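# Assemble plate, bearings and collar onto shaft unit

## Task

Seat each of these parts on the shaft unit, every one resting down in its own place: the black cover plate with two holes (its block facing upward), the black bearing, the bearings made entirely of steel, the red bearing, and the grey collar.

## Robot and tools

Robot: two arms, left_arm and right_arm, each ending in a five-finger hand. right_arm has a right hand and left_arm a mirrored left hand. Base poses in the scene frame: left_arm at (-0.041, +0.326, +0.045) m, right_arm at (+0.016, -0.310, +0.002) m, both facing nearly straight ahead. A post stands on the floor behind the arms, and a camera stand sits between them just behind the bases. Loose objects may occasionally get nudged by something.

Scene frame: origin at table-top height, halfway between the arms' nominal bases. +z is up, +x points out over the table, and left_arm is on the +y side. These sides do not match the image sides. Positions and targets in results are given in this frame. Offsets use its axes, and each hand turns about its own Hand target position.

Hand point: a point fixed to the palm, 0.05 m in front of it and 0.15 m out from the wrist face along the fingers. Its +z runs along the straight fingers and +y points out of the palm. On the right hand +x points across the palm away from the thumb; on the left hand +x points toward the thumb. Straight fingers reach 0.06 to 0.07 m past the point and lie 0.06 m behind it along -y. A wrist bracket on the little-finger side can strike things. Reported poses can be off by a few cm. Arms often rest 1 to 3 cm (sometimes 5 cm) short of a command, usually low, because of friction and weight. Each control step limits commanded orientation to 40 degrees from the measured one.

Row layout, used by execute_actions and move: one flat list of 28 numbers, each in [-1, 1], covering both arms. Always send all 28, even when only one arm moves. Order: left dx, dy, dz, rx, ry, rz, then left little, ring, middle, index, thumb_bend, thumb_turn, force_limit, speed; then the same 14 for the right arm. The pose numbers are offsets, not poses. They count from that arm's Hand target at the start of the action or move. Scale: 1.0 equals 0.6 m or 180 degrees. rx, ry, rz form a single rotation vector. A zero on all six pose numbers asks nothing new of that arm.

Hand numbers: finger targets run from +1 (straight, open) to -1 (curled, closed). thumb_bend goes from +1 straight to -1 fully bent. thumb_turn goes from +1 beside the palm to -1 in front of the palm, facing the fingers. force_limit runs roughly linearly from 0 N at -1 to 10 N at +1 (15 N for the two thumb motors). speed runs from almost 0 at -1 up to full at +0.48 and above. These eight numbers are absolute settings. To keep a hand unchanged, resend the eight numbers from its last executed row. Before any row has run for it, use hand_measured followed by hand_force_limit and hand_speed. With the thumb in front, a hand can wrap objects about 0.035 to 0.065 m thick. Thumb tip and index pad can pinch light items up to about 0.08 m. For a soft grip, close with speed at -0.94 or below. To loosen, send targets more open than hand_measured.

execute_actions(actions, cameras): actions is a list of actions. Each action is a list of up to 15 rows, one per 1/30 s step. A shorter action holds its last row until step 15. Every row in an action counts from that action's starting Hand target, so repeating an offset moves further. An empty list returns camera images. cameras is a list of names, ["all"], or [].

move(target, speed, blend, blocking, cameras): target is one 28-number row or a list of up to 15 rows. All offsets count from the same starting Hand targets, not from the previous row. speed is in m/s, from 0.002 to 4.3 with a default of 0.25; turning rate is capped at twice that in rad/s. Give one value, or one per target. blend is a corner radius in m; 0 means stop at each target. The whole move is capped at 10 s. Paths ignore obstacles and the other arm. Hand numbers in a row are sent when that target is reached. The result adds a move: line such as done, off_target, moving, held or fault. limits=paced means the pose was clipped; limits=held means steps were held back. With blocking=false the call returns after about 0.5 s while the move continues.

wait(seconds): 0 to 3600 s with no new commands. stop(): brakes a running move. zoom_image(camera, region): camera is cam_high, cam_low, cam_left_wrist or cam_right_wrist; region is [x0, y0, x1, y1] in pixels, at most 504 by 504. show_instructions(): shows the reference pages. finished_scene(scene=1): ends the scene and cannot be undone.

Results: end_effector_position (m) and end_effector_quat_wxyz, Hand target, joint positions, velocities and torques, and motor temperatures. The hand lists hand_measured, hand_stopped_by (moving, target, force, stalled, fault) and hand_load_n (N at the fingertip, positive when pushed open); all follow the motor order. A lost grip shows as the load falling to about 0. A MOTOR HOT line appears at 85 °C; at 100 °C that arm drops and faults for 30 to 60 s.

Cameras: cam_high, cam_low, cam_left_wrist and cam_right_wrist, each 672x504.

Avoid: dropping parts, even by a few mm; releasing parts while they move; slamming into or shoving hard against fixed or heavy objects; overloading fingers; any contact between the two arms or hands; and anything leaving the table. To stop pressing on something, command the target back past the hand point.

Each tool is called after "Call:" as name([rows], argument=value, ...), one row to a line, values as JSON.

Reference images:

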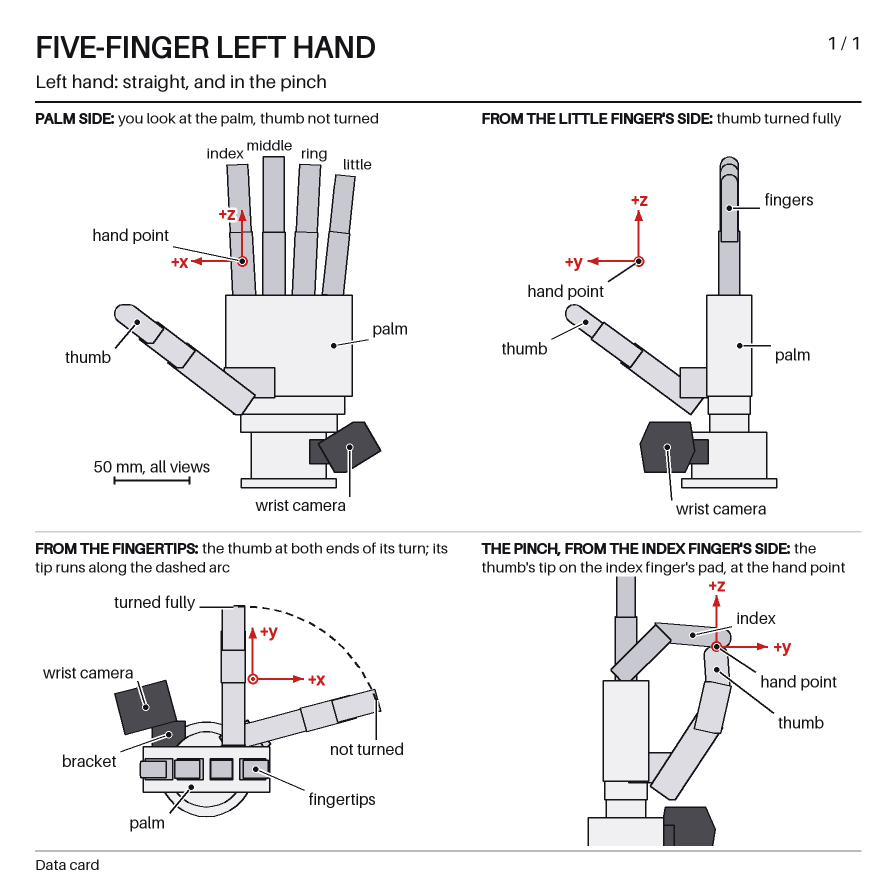

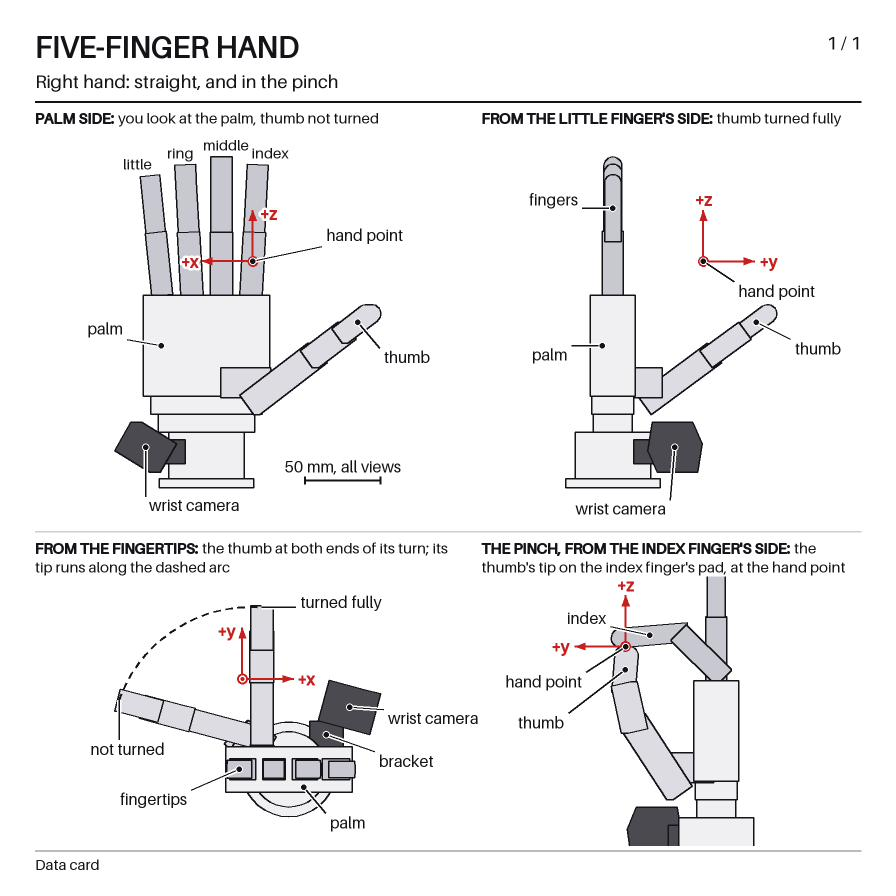

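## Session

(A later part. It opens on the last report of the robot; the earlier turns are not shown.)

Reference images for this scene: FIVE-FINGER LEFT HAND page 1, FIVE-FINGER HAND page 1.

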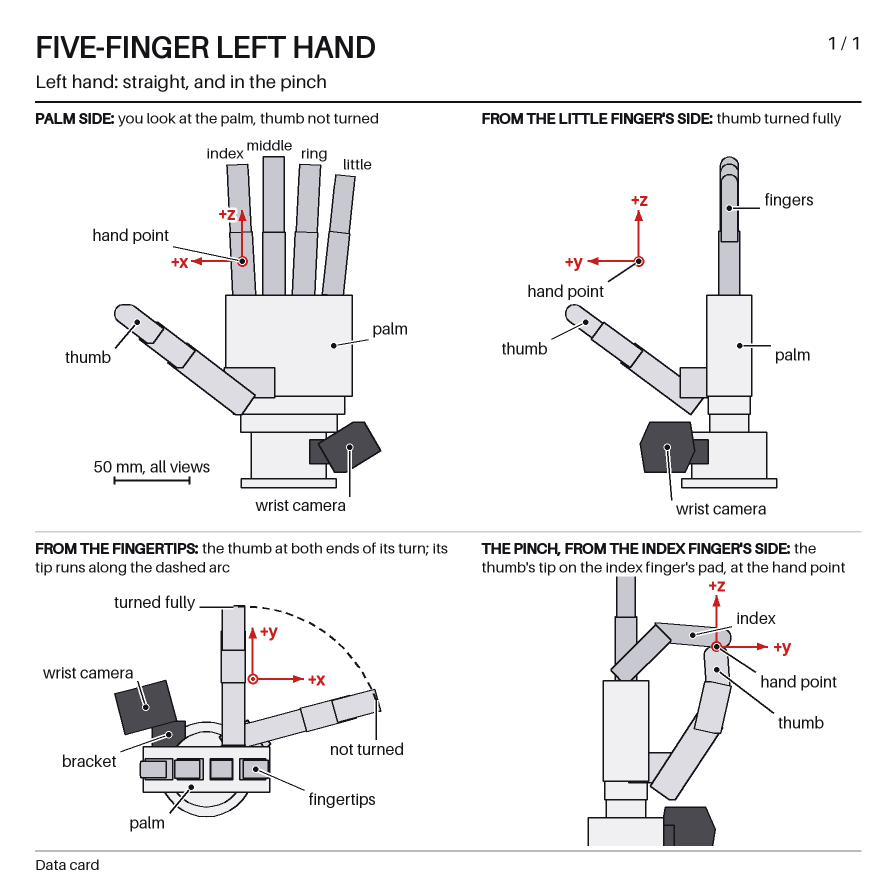

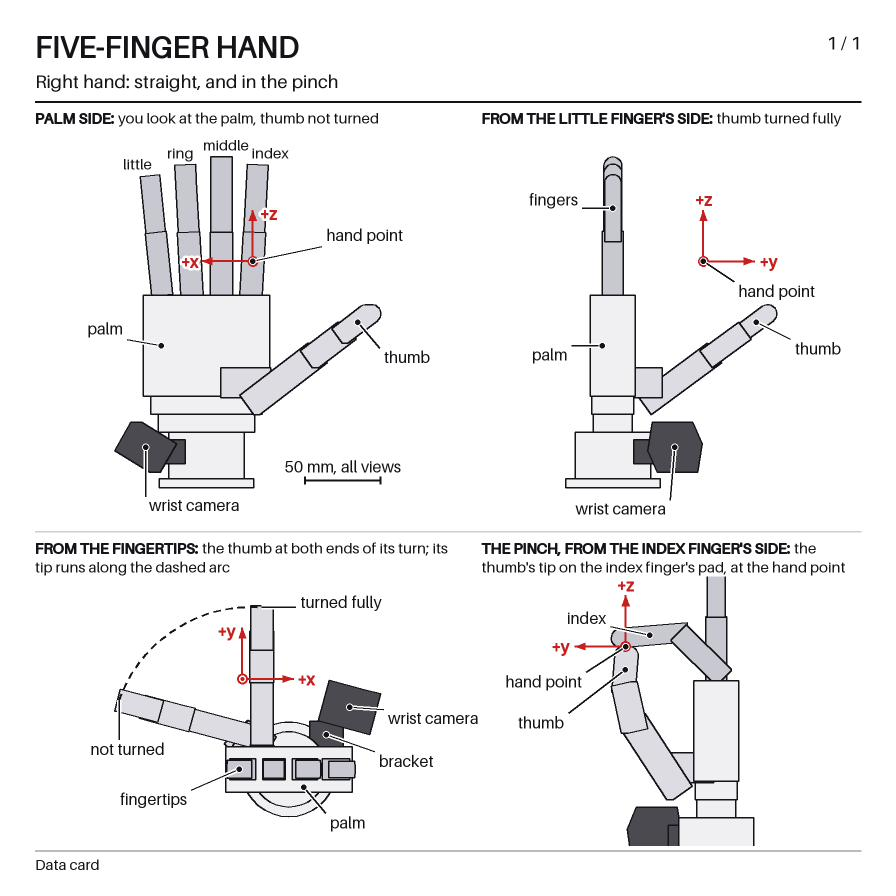

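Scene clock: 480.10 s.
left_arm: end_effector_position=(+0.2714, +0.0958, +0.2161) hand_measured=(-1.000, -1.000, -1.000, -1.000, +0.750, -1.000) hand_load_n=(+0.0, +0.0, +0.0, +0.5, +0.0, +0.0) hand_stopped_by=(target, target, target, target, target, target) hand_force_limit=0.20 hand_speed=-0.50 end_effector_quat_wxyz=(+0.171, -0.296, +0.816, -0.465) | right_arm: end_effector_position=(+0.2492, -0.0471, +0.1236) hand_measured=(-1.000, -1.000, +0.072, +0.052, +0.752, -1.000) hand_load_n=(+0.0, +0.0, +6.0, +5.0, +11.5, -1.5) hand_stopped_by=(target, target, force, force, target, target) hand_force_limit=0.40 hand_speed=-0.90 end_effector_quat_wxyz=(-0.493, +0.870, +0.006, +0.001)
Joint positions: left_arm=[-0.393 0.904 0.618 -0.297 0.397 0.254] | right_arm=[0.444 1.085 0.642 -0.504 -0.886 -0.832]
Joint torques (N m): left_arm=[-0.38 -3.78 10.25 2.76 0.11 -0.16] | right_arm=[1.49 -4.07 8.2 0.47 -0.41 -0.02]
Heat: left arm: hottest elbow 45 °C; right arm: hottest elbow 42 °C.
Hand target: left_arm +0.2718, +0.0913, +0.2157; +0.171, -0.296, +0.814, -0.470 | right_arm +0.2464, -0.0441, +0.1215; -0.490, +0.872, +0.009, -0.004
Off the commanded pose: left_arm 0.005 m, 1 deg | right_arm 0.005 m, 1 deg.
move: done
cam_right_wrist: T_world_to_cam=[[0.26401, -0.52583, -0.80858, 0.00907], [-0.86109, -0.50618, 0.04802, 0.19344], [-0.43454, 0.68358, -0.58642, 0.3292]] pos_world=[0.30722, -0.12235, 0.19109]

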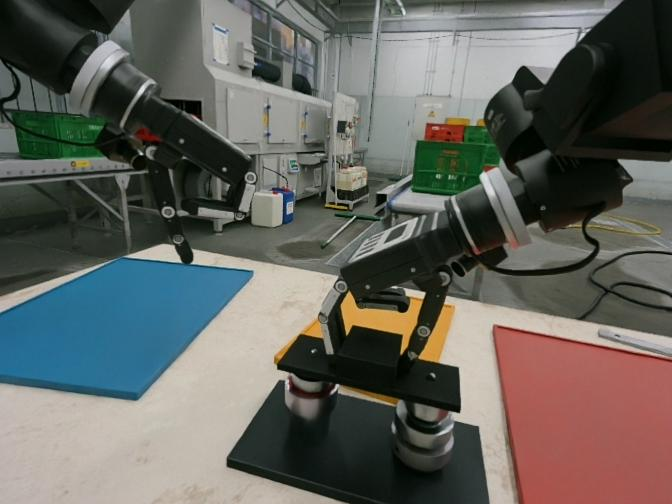

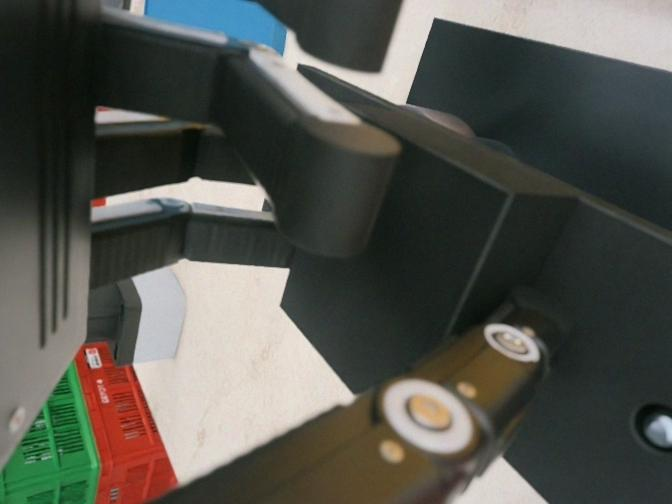

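Call:
move(target=[0,0,0,0,0,0,-1,-1,-1,-1,0.75,-1,0.2,-0.5,0,0,-0.0025,-0.007,0,0,-1,-1,-0.1,-0.1,0.75,-1,0.4,-0.9], speed=0.01, cameras=["cam_low","cam_left_wrist"])

Call:
zoom_image(camera="cam_low", region=[270, 320, 350, 400])

Call:
zoom_image(camera="cam_low", region=[385, 350, 465, 430])

Call:
zoom_image(camera="cam_left_wrist", region=[150, 120, 320, 280])

Scene clock: 481.87 s.
left_arm: end_effector_position=(+0.2714, +0.0958, +0.2161) hand_measured=(-1.000, -1.000, -1.000, -1.000, +0.750, -1.000) hand_load_n=(+0.0, +0.0, +0.5, +0.0, +0.0, +0.0) hand_stopped_by=(target, target, target, target, target, target) hand_force_limit=0.20 hand_speed=-0.50 end_effector_quat_wxyz=(+0.171, -0.296, +0.816, -0.465) | right_arm: end_effector_position=(+0.2492, -0.0469, +0.1229) hand_measured=(-1.000, -1.000, +0.072, +0.052, +0.752, -1.000) hand_load_n=(+0.0, +0.0, +5.0, +3.0, +12.5, -1.0) hand_stopped_by=(target, target, force, force, target, target) hand_force_limit=0.40 hand_speed=-0.90 end_effector_quat_wxyz=(-0.488, +0.873, +0.007, +0.005)
Joint positions: left_arm=[-0.393 0.904 0.618 -0.297 0.397 0.254] | right_arm=[0.452 1.082 0.642 -0.505 -0.87 -0.831]
Joint torques (N m): left_arm=[-0.67 -3.08 10.35 2.58 0.11 -0.17] | right_arm=[1.67 -3.49 8.87 -0.16 -0.19 -0.07]
Heat: left arm: hottest elbow 45 °C; right arm: hottest elbow 42 °C.
Hand target: left_arm +0.2718, +0.0913, +0.2157; +0.171, -0.296, +0.814, -0.470 | right_arm +0.2465, -0.0442, +0.1201; -0.480, +0.877, +0.009, -0.004
Off the commanded pose: left_arm 0.005 m, 1 deg | right_arm 0.005 m, 2 deg.
move: done
cam_left_wrist: T_world_to_cam=[[0.11127, -0.53363, 0.83837, -0.16327], [-0.99099, -0.12288, 0.05331, 0.27316], [0.07457, -0.83675, -0.54249, 0.29547]] pos_world=[0.26683, 0.19367, 0.28261]

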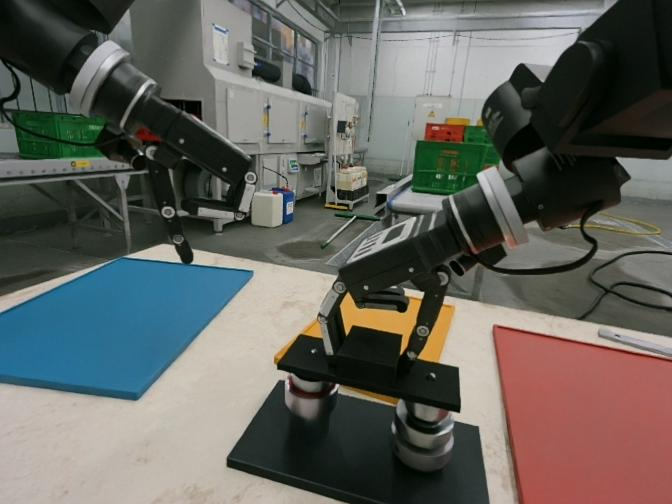

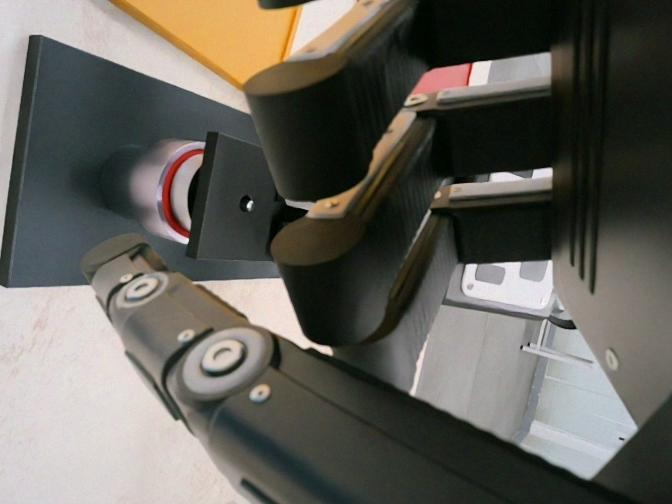

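Scaled by 6.300.

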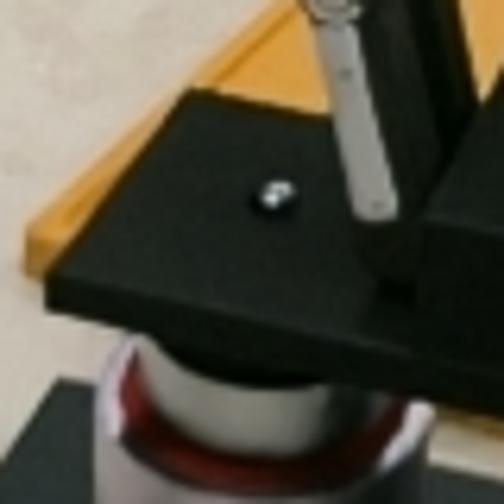

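Scaled by 6.300.

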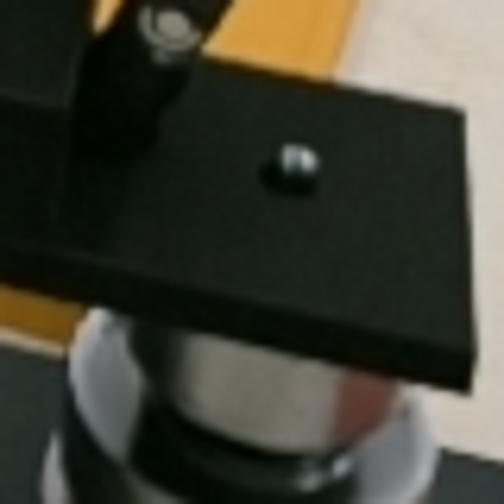

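Scaled by 2.965.

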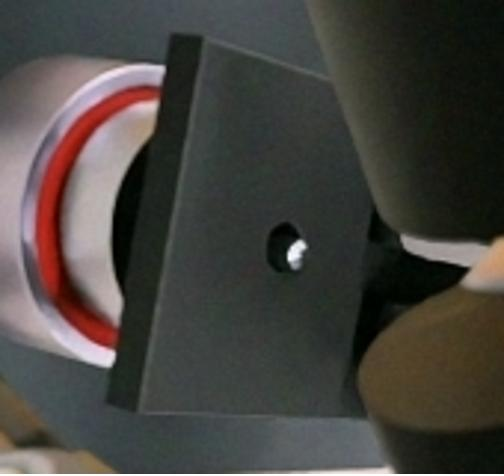

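Call:
execute_actions(actions=[], cameras=["cam_right_wrist","cam_high"])

Call:
zoom_image(camera="cam_right_wrist", region=[560, 350, 672, 480])

Call:
zoom_image(camera="cam_right_wrist", region=[380, 60, 672, 280])

Scene clock: 483.93 s.
left_arm: end_effector_position=(+0.2714, +0.0958, +0.2161) hand_measured=(-1.000, -1.000, -1.000, -1.000, +0.750, -1.000) hand_load_n=(+0.0, +0.0, +0.0, +0.0, +0.0, -0.5) hand_stopped_by=(target, target, target, target, target, target) hand_force_limit=0.20 hand_speed=-0.50 end_effector_quat_wxyz=(+0.171, -0.296, +0.816, -0.465) | right_arm: end_effector_position=(+0.2491, -0.0468, +0.1229) hand_measured=(-1.000, -1.000, +0.072, +0.052, +0.752, -1.000) hand_load_n=(+0.0, +0.0, +5.0, +3.0, +13.0, -1.5) hand_stopped_by=(target, target, force, force, target, target) hand_force_limit=0.40 hand_speed=-0.90 end_effector_quat_wxyz=(-0.488, +0.873, +0.007, +0.005)
Joint positions: left_arm=[-0.393 0.904 0.618 -0.297 0.397 0.254] | right_arm=[0.453 1.082 0.642 -0.505 -0.87 -0.831]
Joint velocities: within noise
Joint torques (N m): left_arm=[-0.73 -3.72 10.21 2.51 0.11 -0.2] | right_arm=[1.67 -3.49 8.87 -0.17 -0.19 -0.07]
Motor temperatures (°C): left_arm=[28 29 45 29 29 28] | right_arm=[32 29 42 28 31 28]
Heat: left arm: hottest elbow 45 °C; right arm: hottest elbow 42 °C.
Hand target: left_arm +0.2718, +0.0913, +0.2157; +0.171, -0.296, +0.814, -0.470 | right_arm +0.2464, -0.0441, +0.1201; -0.480, +0.877, +0.009, -0.005
Off the commanded pose: left_arm 0.005 m, 1 deg | right_arm 0.005 m, 2 deg.
camera_calibration:
cam_right_wrist: T_world_to_cam=[[0.26955, -0.5351, -0.80063, 0.0059], [-0.86238, -0.50412, 0.04659, 0.1941], [-0.42854, 0.67789, -0.59734, 0.32814]] pos_world=[0.30641, -0.12144, 0.19169]
Images, in order (width x height): cam_high 672x504, cam_right_wrist 672x504.

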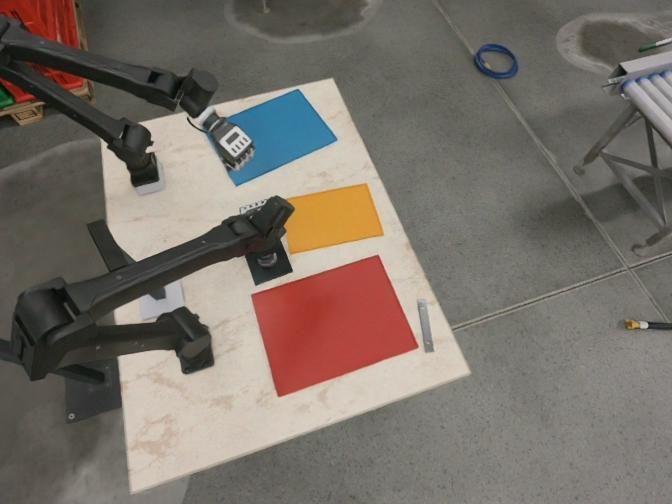

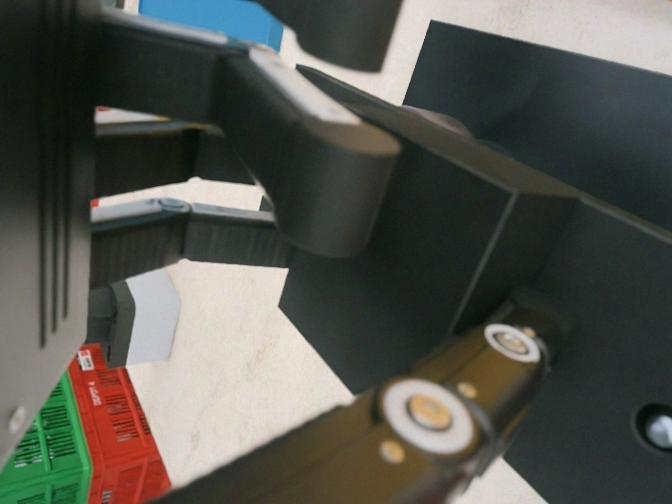

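Scaled by 3.877.

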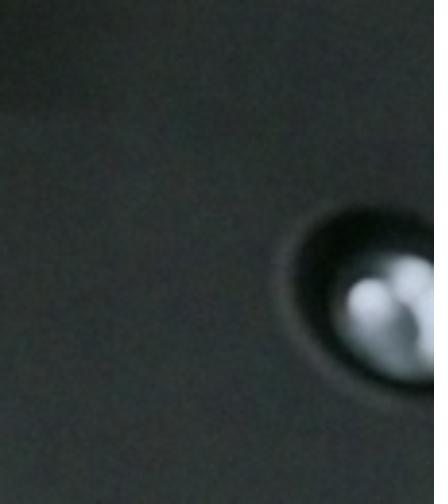

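Scaled by 1.726.

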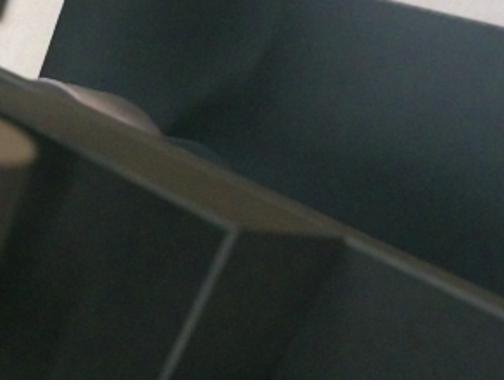

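Call:
move(target=[0,0,0,0,0,0,-1,-1,-1,-1,0.75,-1,0.2,-0.5,-0.004,0,0,0,0,0,-1,-1,-0.1,-0.1,0.75,-1,0.4,-0.9], speed=0.01, cameras=["cam_low","cam_left_wrist","cam_right_wrist"])

Call:
zoom_image(camera="cam_low", region=[270, 320, 350, 400])

Call:
zoom_image(camera="cam_low", region=[385, 350, 465, 430])

Call:
zoom_image(camera="cam_left_wrist", region=[150, 120, 320, 280])

Call:
zoom_image(camera="cam_right_wrist", region=[560, 350, 672, 480])

Scene clock: 485.03 s.
left_arm: end_effector_position=(+0.2714, +0.0958, +0.2161) hand_measured=(-1.000, -1.000, -1.000, -1.000, +0.750, -1.000) hand_load_n=(+0.0, +0.0, +0.0, +0.0, +0.0, +0.0) hand_stopped_by=(target, target, target, target, target, target) hand_force_limit=0.20 hand_speed=-0.50 end_effector_quat_wxyz=(+0.171, -0.296, +0.816, -0.465) | right_arm: end_effector_position=(+0.2491, -0.0466, +0.1229) hand_measured=(-1.000, -1.000, +0.072, +0.052, +0.752, -1.000) hand_load_n=(+0.0, +0.0, +5.0, +3.0, +13.0, -1.5) hand_stopped_by=(target, target, force, force, target, target) hand_force_limit=0.40 hand_speed=-0.90 end_effector_quat_wxyz=(-0.487, +0.873, +0.008, +0.006)
Joint positions: left_arm=[-0.393 0.904 0.618 -0.297 0.397 0.254] | right_arm=[0.455 1.08 0.642 -0.505 -0.864 -0.831]
Joint torques (N m): left_arm=[-1.32 -2.67 10.21 2.67 0.09 -0.18] | right_arm=[1.73 -3.78 8.51 -0.12 -0.32 -0.03]
Heat: left arm: hottest elbow 45 °C; right arm: hottest elbow 42 °C.
Hand target: left_arm +0.2718, +0.0913, +0.2157; +0.171, -0.296, +0.814, -0.470 | right_arm +0.2440, -0.0442, +0.1201; -0.480, +0.877, +0.009, -0.004
Off the commanded pose: left_arm 0.005 m, 1 deg | right_arm 0.006 m, 2 deg.
move: done
cam_left_wrist: T_world_to_cam=[[0.11127, -0.53363, 0.83837, -0.16327], [-0.99099, -0.12288, 0.05331, 0.27316], [0.07457, -0.83675, -0.54249, 0.29547]] pos_world=[0.26683, 0.19367, 0.28261]
cam_right_wrist: T_world_to_cam=[[0.27214, -0.53766, -0.79804, 0.00483], [-0.8628, -0.50354, 0.04503, 0.19456], [-0.42605, 0.67629, -0.60093, 0.32781]] pos_world=[0.30621, -0.12113, 0.19209]

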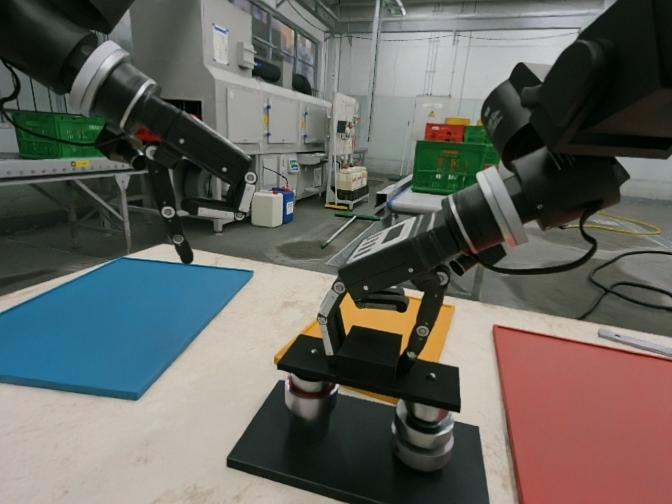

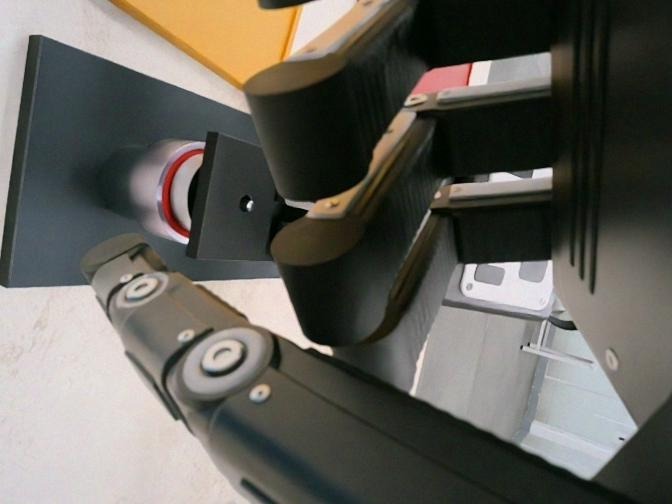

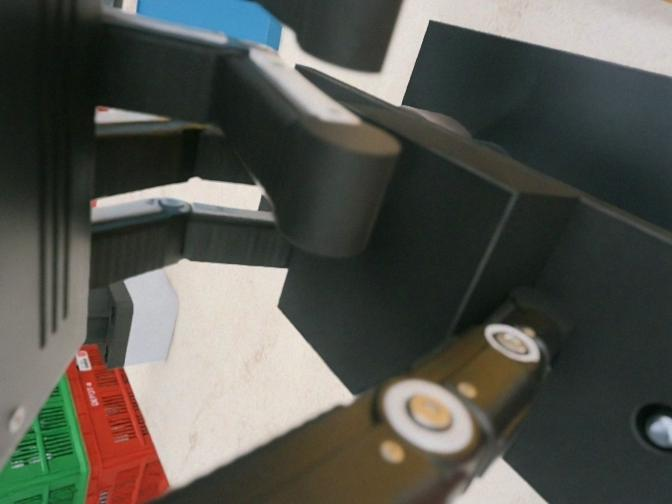

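Scaled by 6.300.

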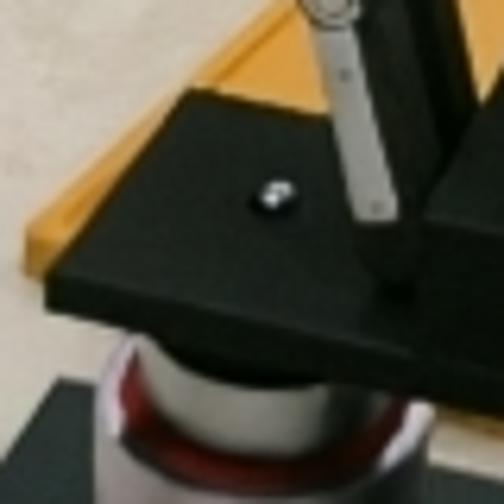

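Scaled by 6.300.

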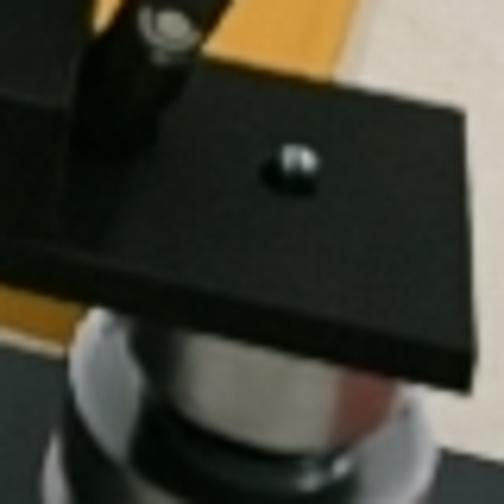

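Scaled by 2.965.

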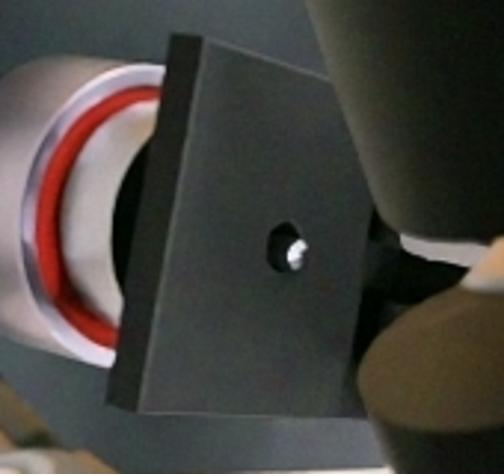

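Scaled by 3.877.

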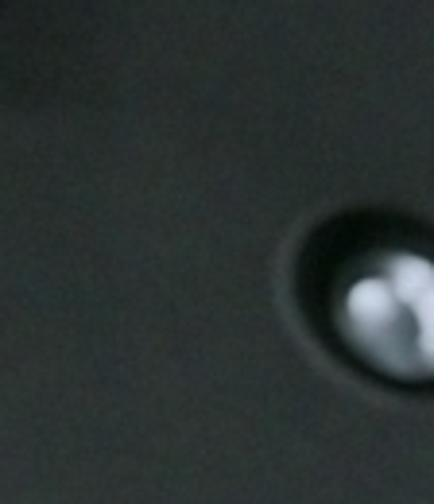

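Call:
move(target=[0,0,0,0,0,0,-1,-1,-1,-1,0.75,-1,0.2,-0.5,0.002,-0.004,0.001,0,0,0,-1,-1,-0.1,-0.1,0.75,-1,0.4,-0.9], speed=0.01, cameras=["cam_low","cam_left_wrist","cam_right_wrist"])

Call:
zoom_image(camera="cam_low", region=[270, 320, 350, 400])

Call:
zoom_image(camera="cam_low", region=[385, 350, 465, 430])

Call:
zoom_image(camera="cam_left_wrist", region=[150, 120, 320, 280])

Call:
zoom_image(camera="cam_right_wrist", region=[560, 350, 672, 480])

Scene clock: 487.00 s.
left_arm: end_effector_position=(+0.2714, +0.0958, +0.2161) hand_measured=(-1.000, -1.000, -1.000, -1.000, +0.750, -1.000) hand_load_n=(+0.0, +0.0, +0.0, +0.0, +0.0, +0.0) hand_stopped_by=(target, target, target, target, target, target) hand_force_limit=0.20 hand_speed=-0.50 end_effector_quat_wxyz=(+0.171, -0.296, +0.816, -0.465) | right_arm: end_effector_position=(+0.2487, -0.0468, +0.1229) hand_measured=(-1.000, -1.000, +0.072, +0.052, +0.752, -1.000) hand_load_n=(+0.5, +0.0, +5.5, +4.0, +12.5, +0.0) hand_stopped_by=(target, target, force, force, target, target) hand_force_limit=0.40 hand_speed=-0.90 end_effector_quat_wxyz=(-0.487, +0.873, +0.008, +0.006)
Joint positions: left_arm=[-0.393 0.904 0.618 -0.297 0.397 0.254] | right_arm=[0.455 1.079 0.642 -0.507 -0.865 -0.833]
Joint torques (N m): left_arm=[-1.26 -2.84 10.07 2.65 0.11 -0.12] | right_arm=[0.97 -3.72 8.72 -0.43 -0.48 -0.1]
Heat: left arm: hottest elbow 45 °C; right arm: hottest elbow 42 °C.
Hand target: left_arm +0.2718, +0.0913, +0.2157; +0.171, -0.296, +0.814, -0.470 | right_arm +0.2452, -0.0465, +0.1208; -0.480, +0.877, +0.009, -0.004
Off the commanded pose: left_arm 0.005 m, 1 deg | right_arm 0.004 m, 1 deg.
move: done
cam_left_wrist: T_world_to_cam=[[0.11127, -0.53363, 0.83837, -0.16327], [-0.99099, -0.12288, 0.05331, 0.27316], [0.07457, -0.83675, -0.54249, 0.29547]] pos_world=[0.26683, 0.19367, 0.28261]
cam_right_wrist: T_world_to_cam=[[0.27263, -0.53747, -0.798, 0.00478], [-0.86204, -0.50479, 0.04548, 0.19383], [-0.42727, 0.67551, -0.60094, 0.32797]] pos_world=[0.30591, -0.12114, 0.19209]

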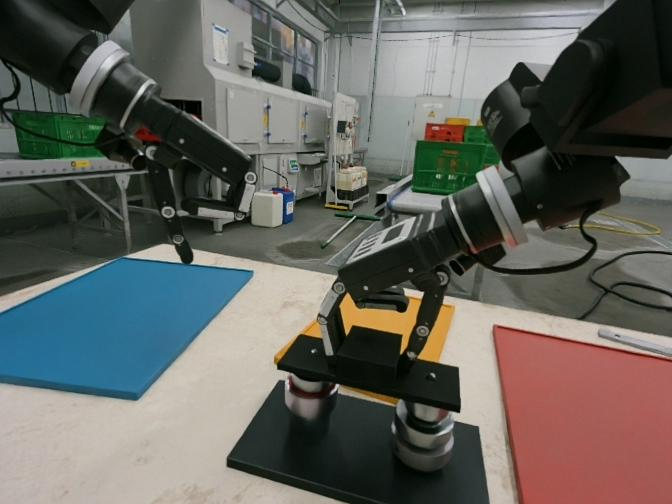

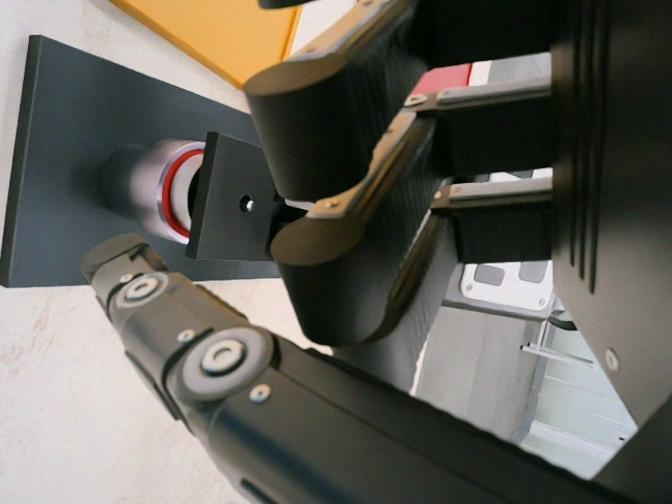

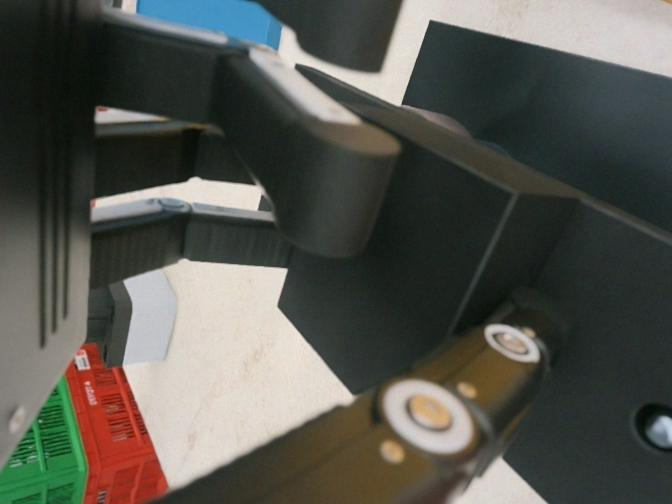

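Scaled by 6.300.

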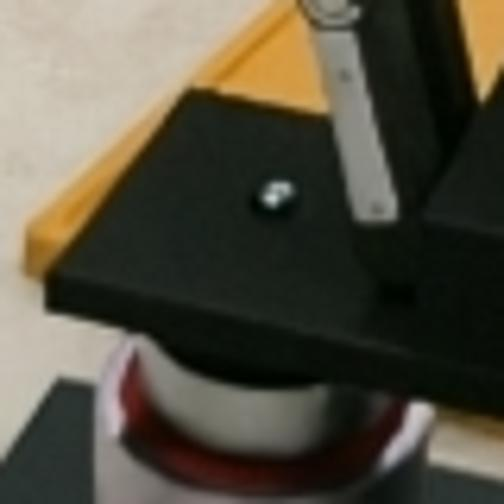

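Scaled by 6.300.

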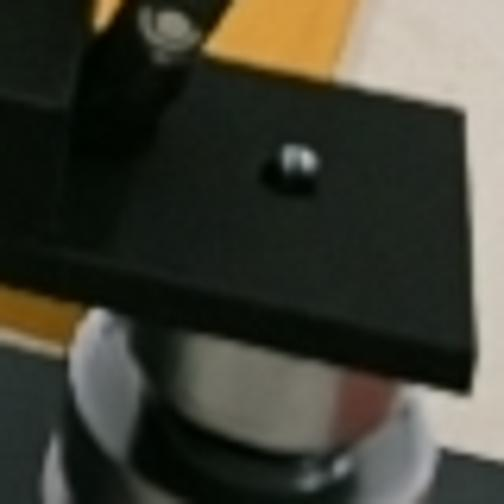

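Scaled by 2.965.

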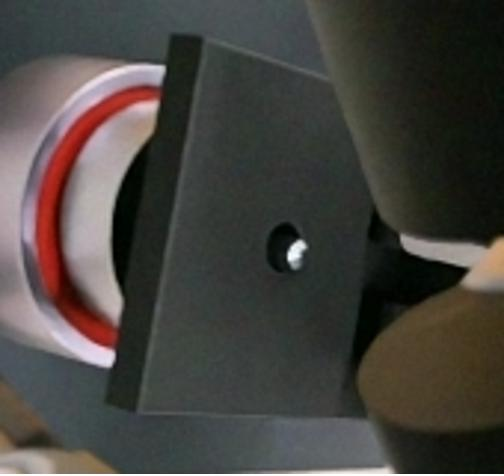

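Scaled by 3.877.

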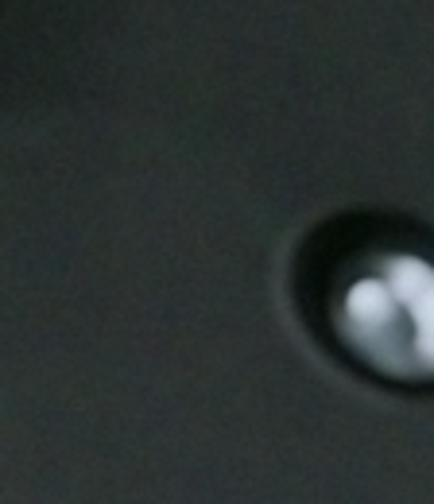

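Call:
move(target=[0,0,0,0,0,0,-1,-1,-1,-1,0.75,-1,0.2,-0.5,0.002,-0.001,0.003,0,0,0,-1,-1,0.12,0.12,0.75,-1,0.4,-0.9], speed=0.01, cameras=["cam_low","cam_left_wrist","cam_right_wrist"])

Call:
zoom_image(camera="cam_low", region=[270, 310, 480, 420])

Scene clock: 489.67 s.
left_arm: end_effector_position=(+0.2714, +0.0958, +0.2161) hand_measured=(-1.000, -1.000, -1.000, -1.000, +0.750, -1.000) hand_load_n=(+0.0, +0.0, +0.0, +0.5, +0.0, +0.0) hand_stopped_by=(target, target, target, target, target, target) hand_force_limit=0.20 hand_speed=-0.50 end_effector_quat_wxyz=(+0.171, -0.296, +0.816, -0.465) | right_arm: end_effector_position=(+0.2485, -0.0477, +0.1225) hand_measured=(-1.000, -1.000, +0.120, +0.120, +0.752, -1.000) hand_load_n=(+0.0, +0.0, +0.0, +0.0, +3.5, +0.0) hand_stopped_by=(target, target, target, target, target, target) hand_force_limit=0.40 hand_speed=-0.90 end_effector_quat_wxyz=(-0.486, +0.874, +0.013, +0.007)
Joint positions: left_arm=[-0.393 0.904 0.618 -0.297 0.397 0.254] | right_arm=[0.455 1.079 0.642 -0.514 -0.865 -0.847]
Joint torques (N m): left_arm=[-0.56 -3.25 10.15 2.73 0.13 -0.2] | right_arm=[0.79 -3.72 9.09 -0.5 -0.56 -0.02]
Heat: left arm: hottest elbow 45 °C; right arm: hottest elbow 42 °C.
Hand target: left_arm +0.2718, +0.0913, +0.2157; +0.171, -0.296, +0.814, -0.470 | right_arm +0.2463, -0.0472, +0.1224; -0.480, +0.877, +0.009, -0.005
Off the commanded pose: left_arm 0.005 m, 1 deg | right_arm 0.002 m, 2 deg.
move: done
cam_left_wrist: T_world_to_cam=[[0.11127, -0.53363, 0.83837, -0.16327], [-0.99099, -0.12288, 0.05331, 0.27316], [0.07457, -0.83675, -0.54249, 0.29547]] pos_world=[0.26683, 0.19367, 0.28261]
cam_right_wrist: T_world_to_cam=[[0.28194, -0.53756, -0.7947, 0.00139], [-0.85873, -0.5108, 0.04086, 0.19272], [-0.42789, 0.67091, -0.60563, 0.32884]] pos_world=[0.30581, -0.12144, 0.19239]

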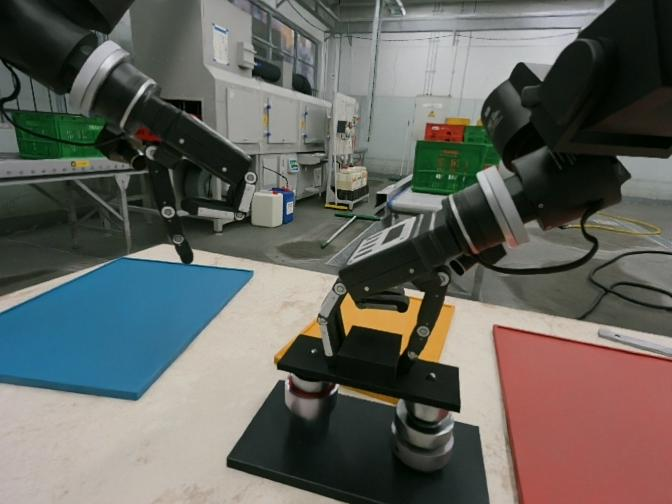

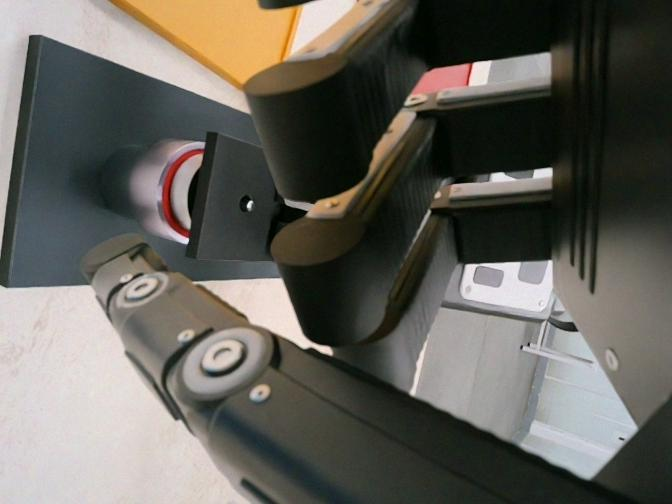

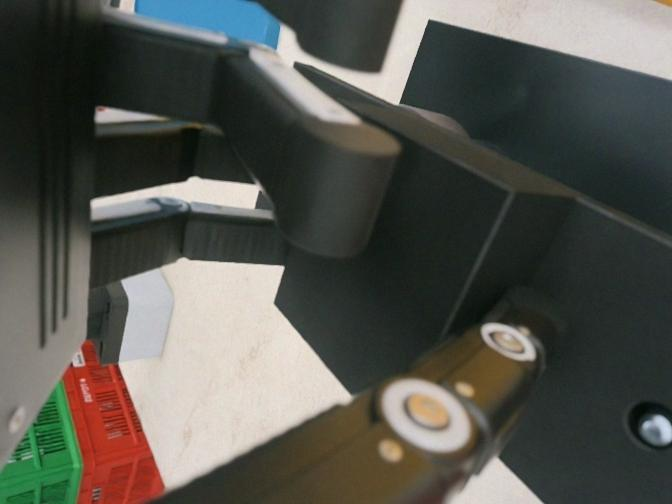

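Scaled by 2.400.

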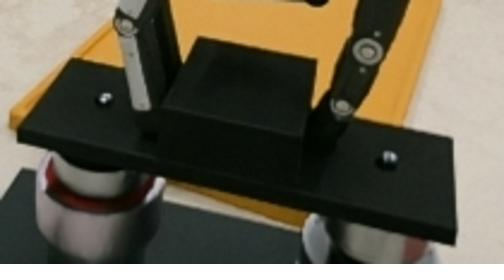

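Call:
move(target=[0,0,0,0,0,0,-1,-1,-1,-1,0.75,-1,0.2,-0.5,0,0.002,0.002,0,0,0,-1,-1,0.28,0.28,0.75,-1,0.4,-0.9], speed=0.01, cameras=["cam_low","cam_left_wrist","cam_right_wrist"])

Call:
zoom_image(camera="cam_low", region=[270, 310, 480, 420])

Call:
zoom_image(camera="cam_left_wrist", region=[150, 120, 320, 280])

Scene clock: 490.83 s.
left_arm: end_effector_position=(+0.2714, +0.0958, +0.2161) hand_measured=(-1.000, -1.000, -1.000, -1.000, +0.750, -1.000) hand_load_n=(+0.0, +0.0, +0.0, +0.0, +0.0, +0.0) hand_stopped_by=(target, target, target, target, target, target) hand_force_limit=0.20 hand_speed=-0.50 end_effector_quat_wxyz=(+0.171, -0.296, +0.816, -0.465) | right_arm: end_effector_position=(+0.2470, -0.0487, +0.1226) hand_measured=(-1.000, -1.000, +0.278, +0.280, +0.750, -1.000) hand_load_n=(+0.0, +0.0, -4.0, +0.0, +0.0, +0.0) hand_stopped_by=(target, target, target, target, target, target) hand_force_limit=0.40 hand_speed=-0.90 end_effector_quat_wxyz=(-0.484, +0.875, +0.011, +0.005)
Joint positions: left_arm=[-0.393 0.904 0.618 -0.297 0.397 0.254] | right_arm=[0.454 1.076 0.643 -0.524 -0.865 -0.847]
Joint torques (N m): left_arm=[-1.32 -3.31 10.21 2.76 0.11 -0.19] | right_arm=[1.03 -3.49 9.26 -0.12 -0.49 0.02]
Heat: left arm: hottest elbow 45 °C; right arm: hottest elbow 42 °C.
Hand target: left_arm +0.2718, +0.0913, +0.2157; +0.171, -0.296, +0.814, -0.470 | right_arm +0.2463, -0.0460, +0.1237; -0.480, +0.877, +0.009, -0.005
Off the commanded pose: left_arm 0.005 m, 1 deg | right_arm 0.003 m, 1 deg.
move: done
cam_left_wrist: T_world_to_cam=[[0.11127, -0.53363, 0.83837, -0.16327], [-0.99099, -0.12288, 0.05331, 0.27316], [0.07457, -0.83675, -0.54249, 0.29547]] pos_world=[0.26683, 0.19367, 0.28261]
cam_right_wrist: T_world_to_cam=[[0.27671, -0.54026, -0.7947, 0.00243], [-0.85875, -0.51016, 0.04781, 0.18999], [-0.43125, 0.66922, -0.60511, 0.3296]] pos_world=[0.30462, -0.12233, 0.19229]

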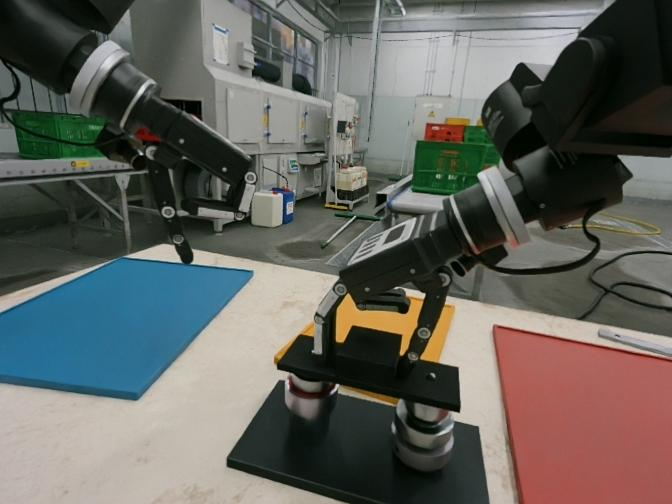

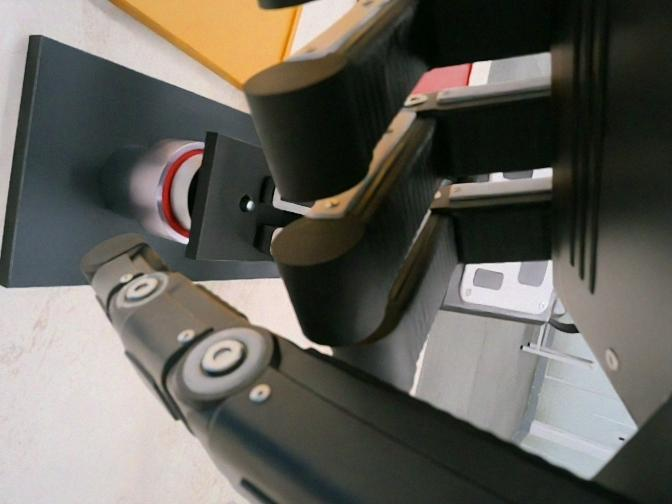

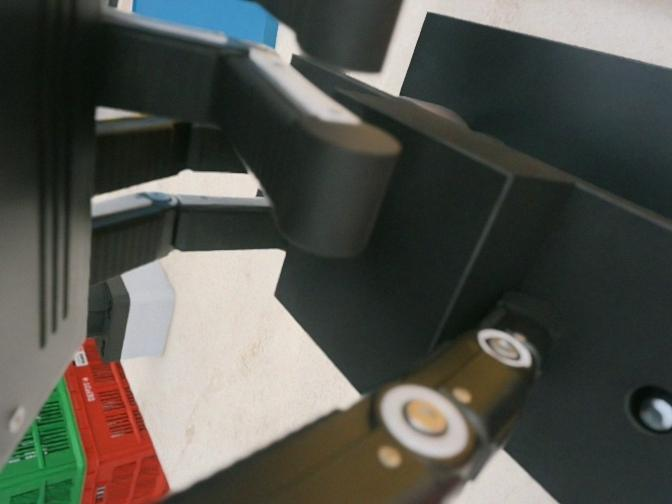

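Scaled by 2.400.

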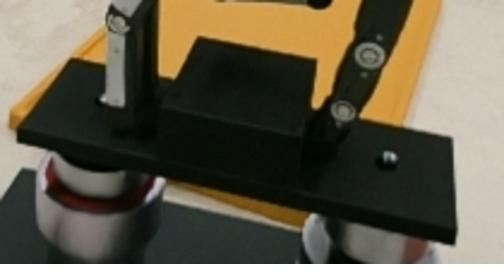

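Scaled by 2.965.

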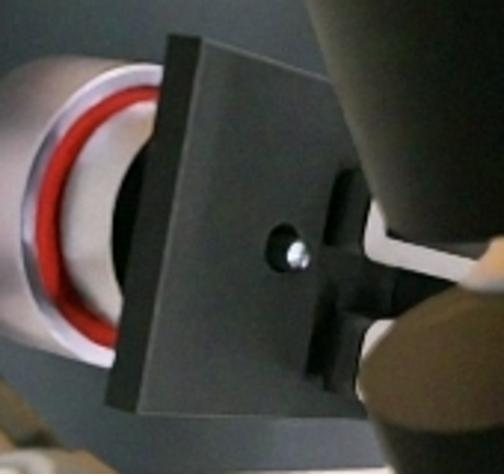

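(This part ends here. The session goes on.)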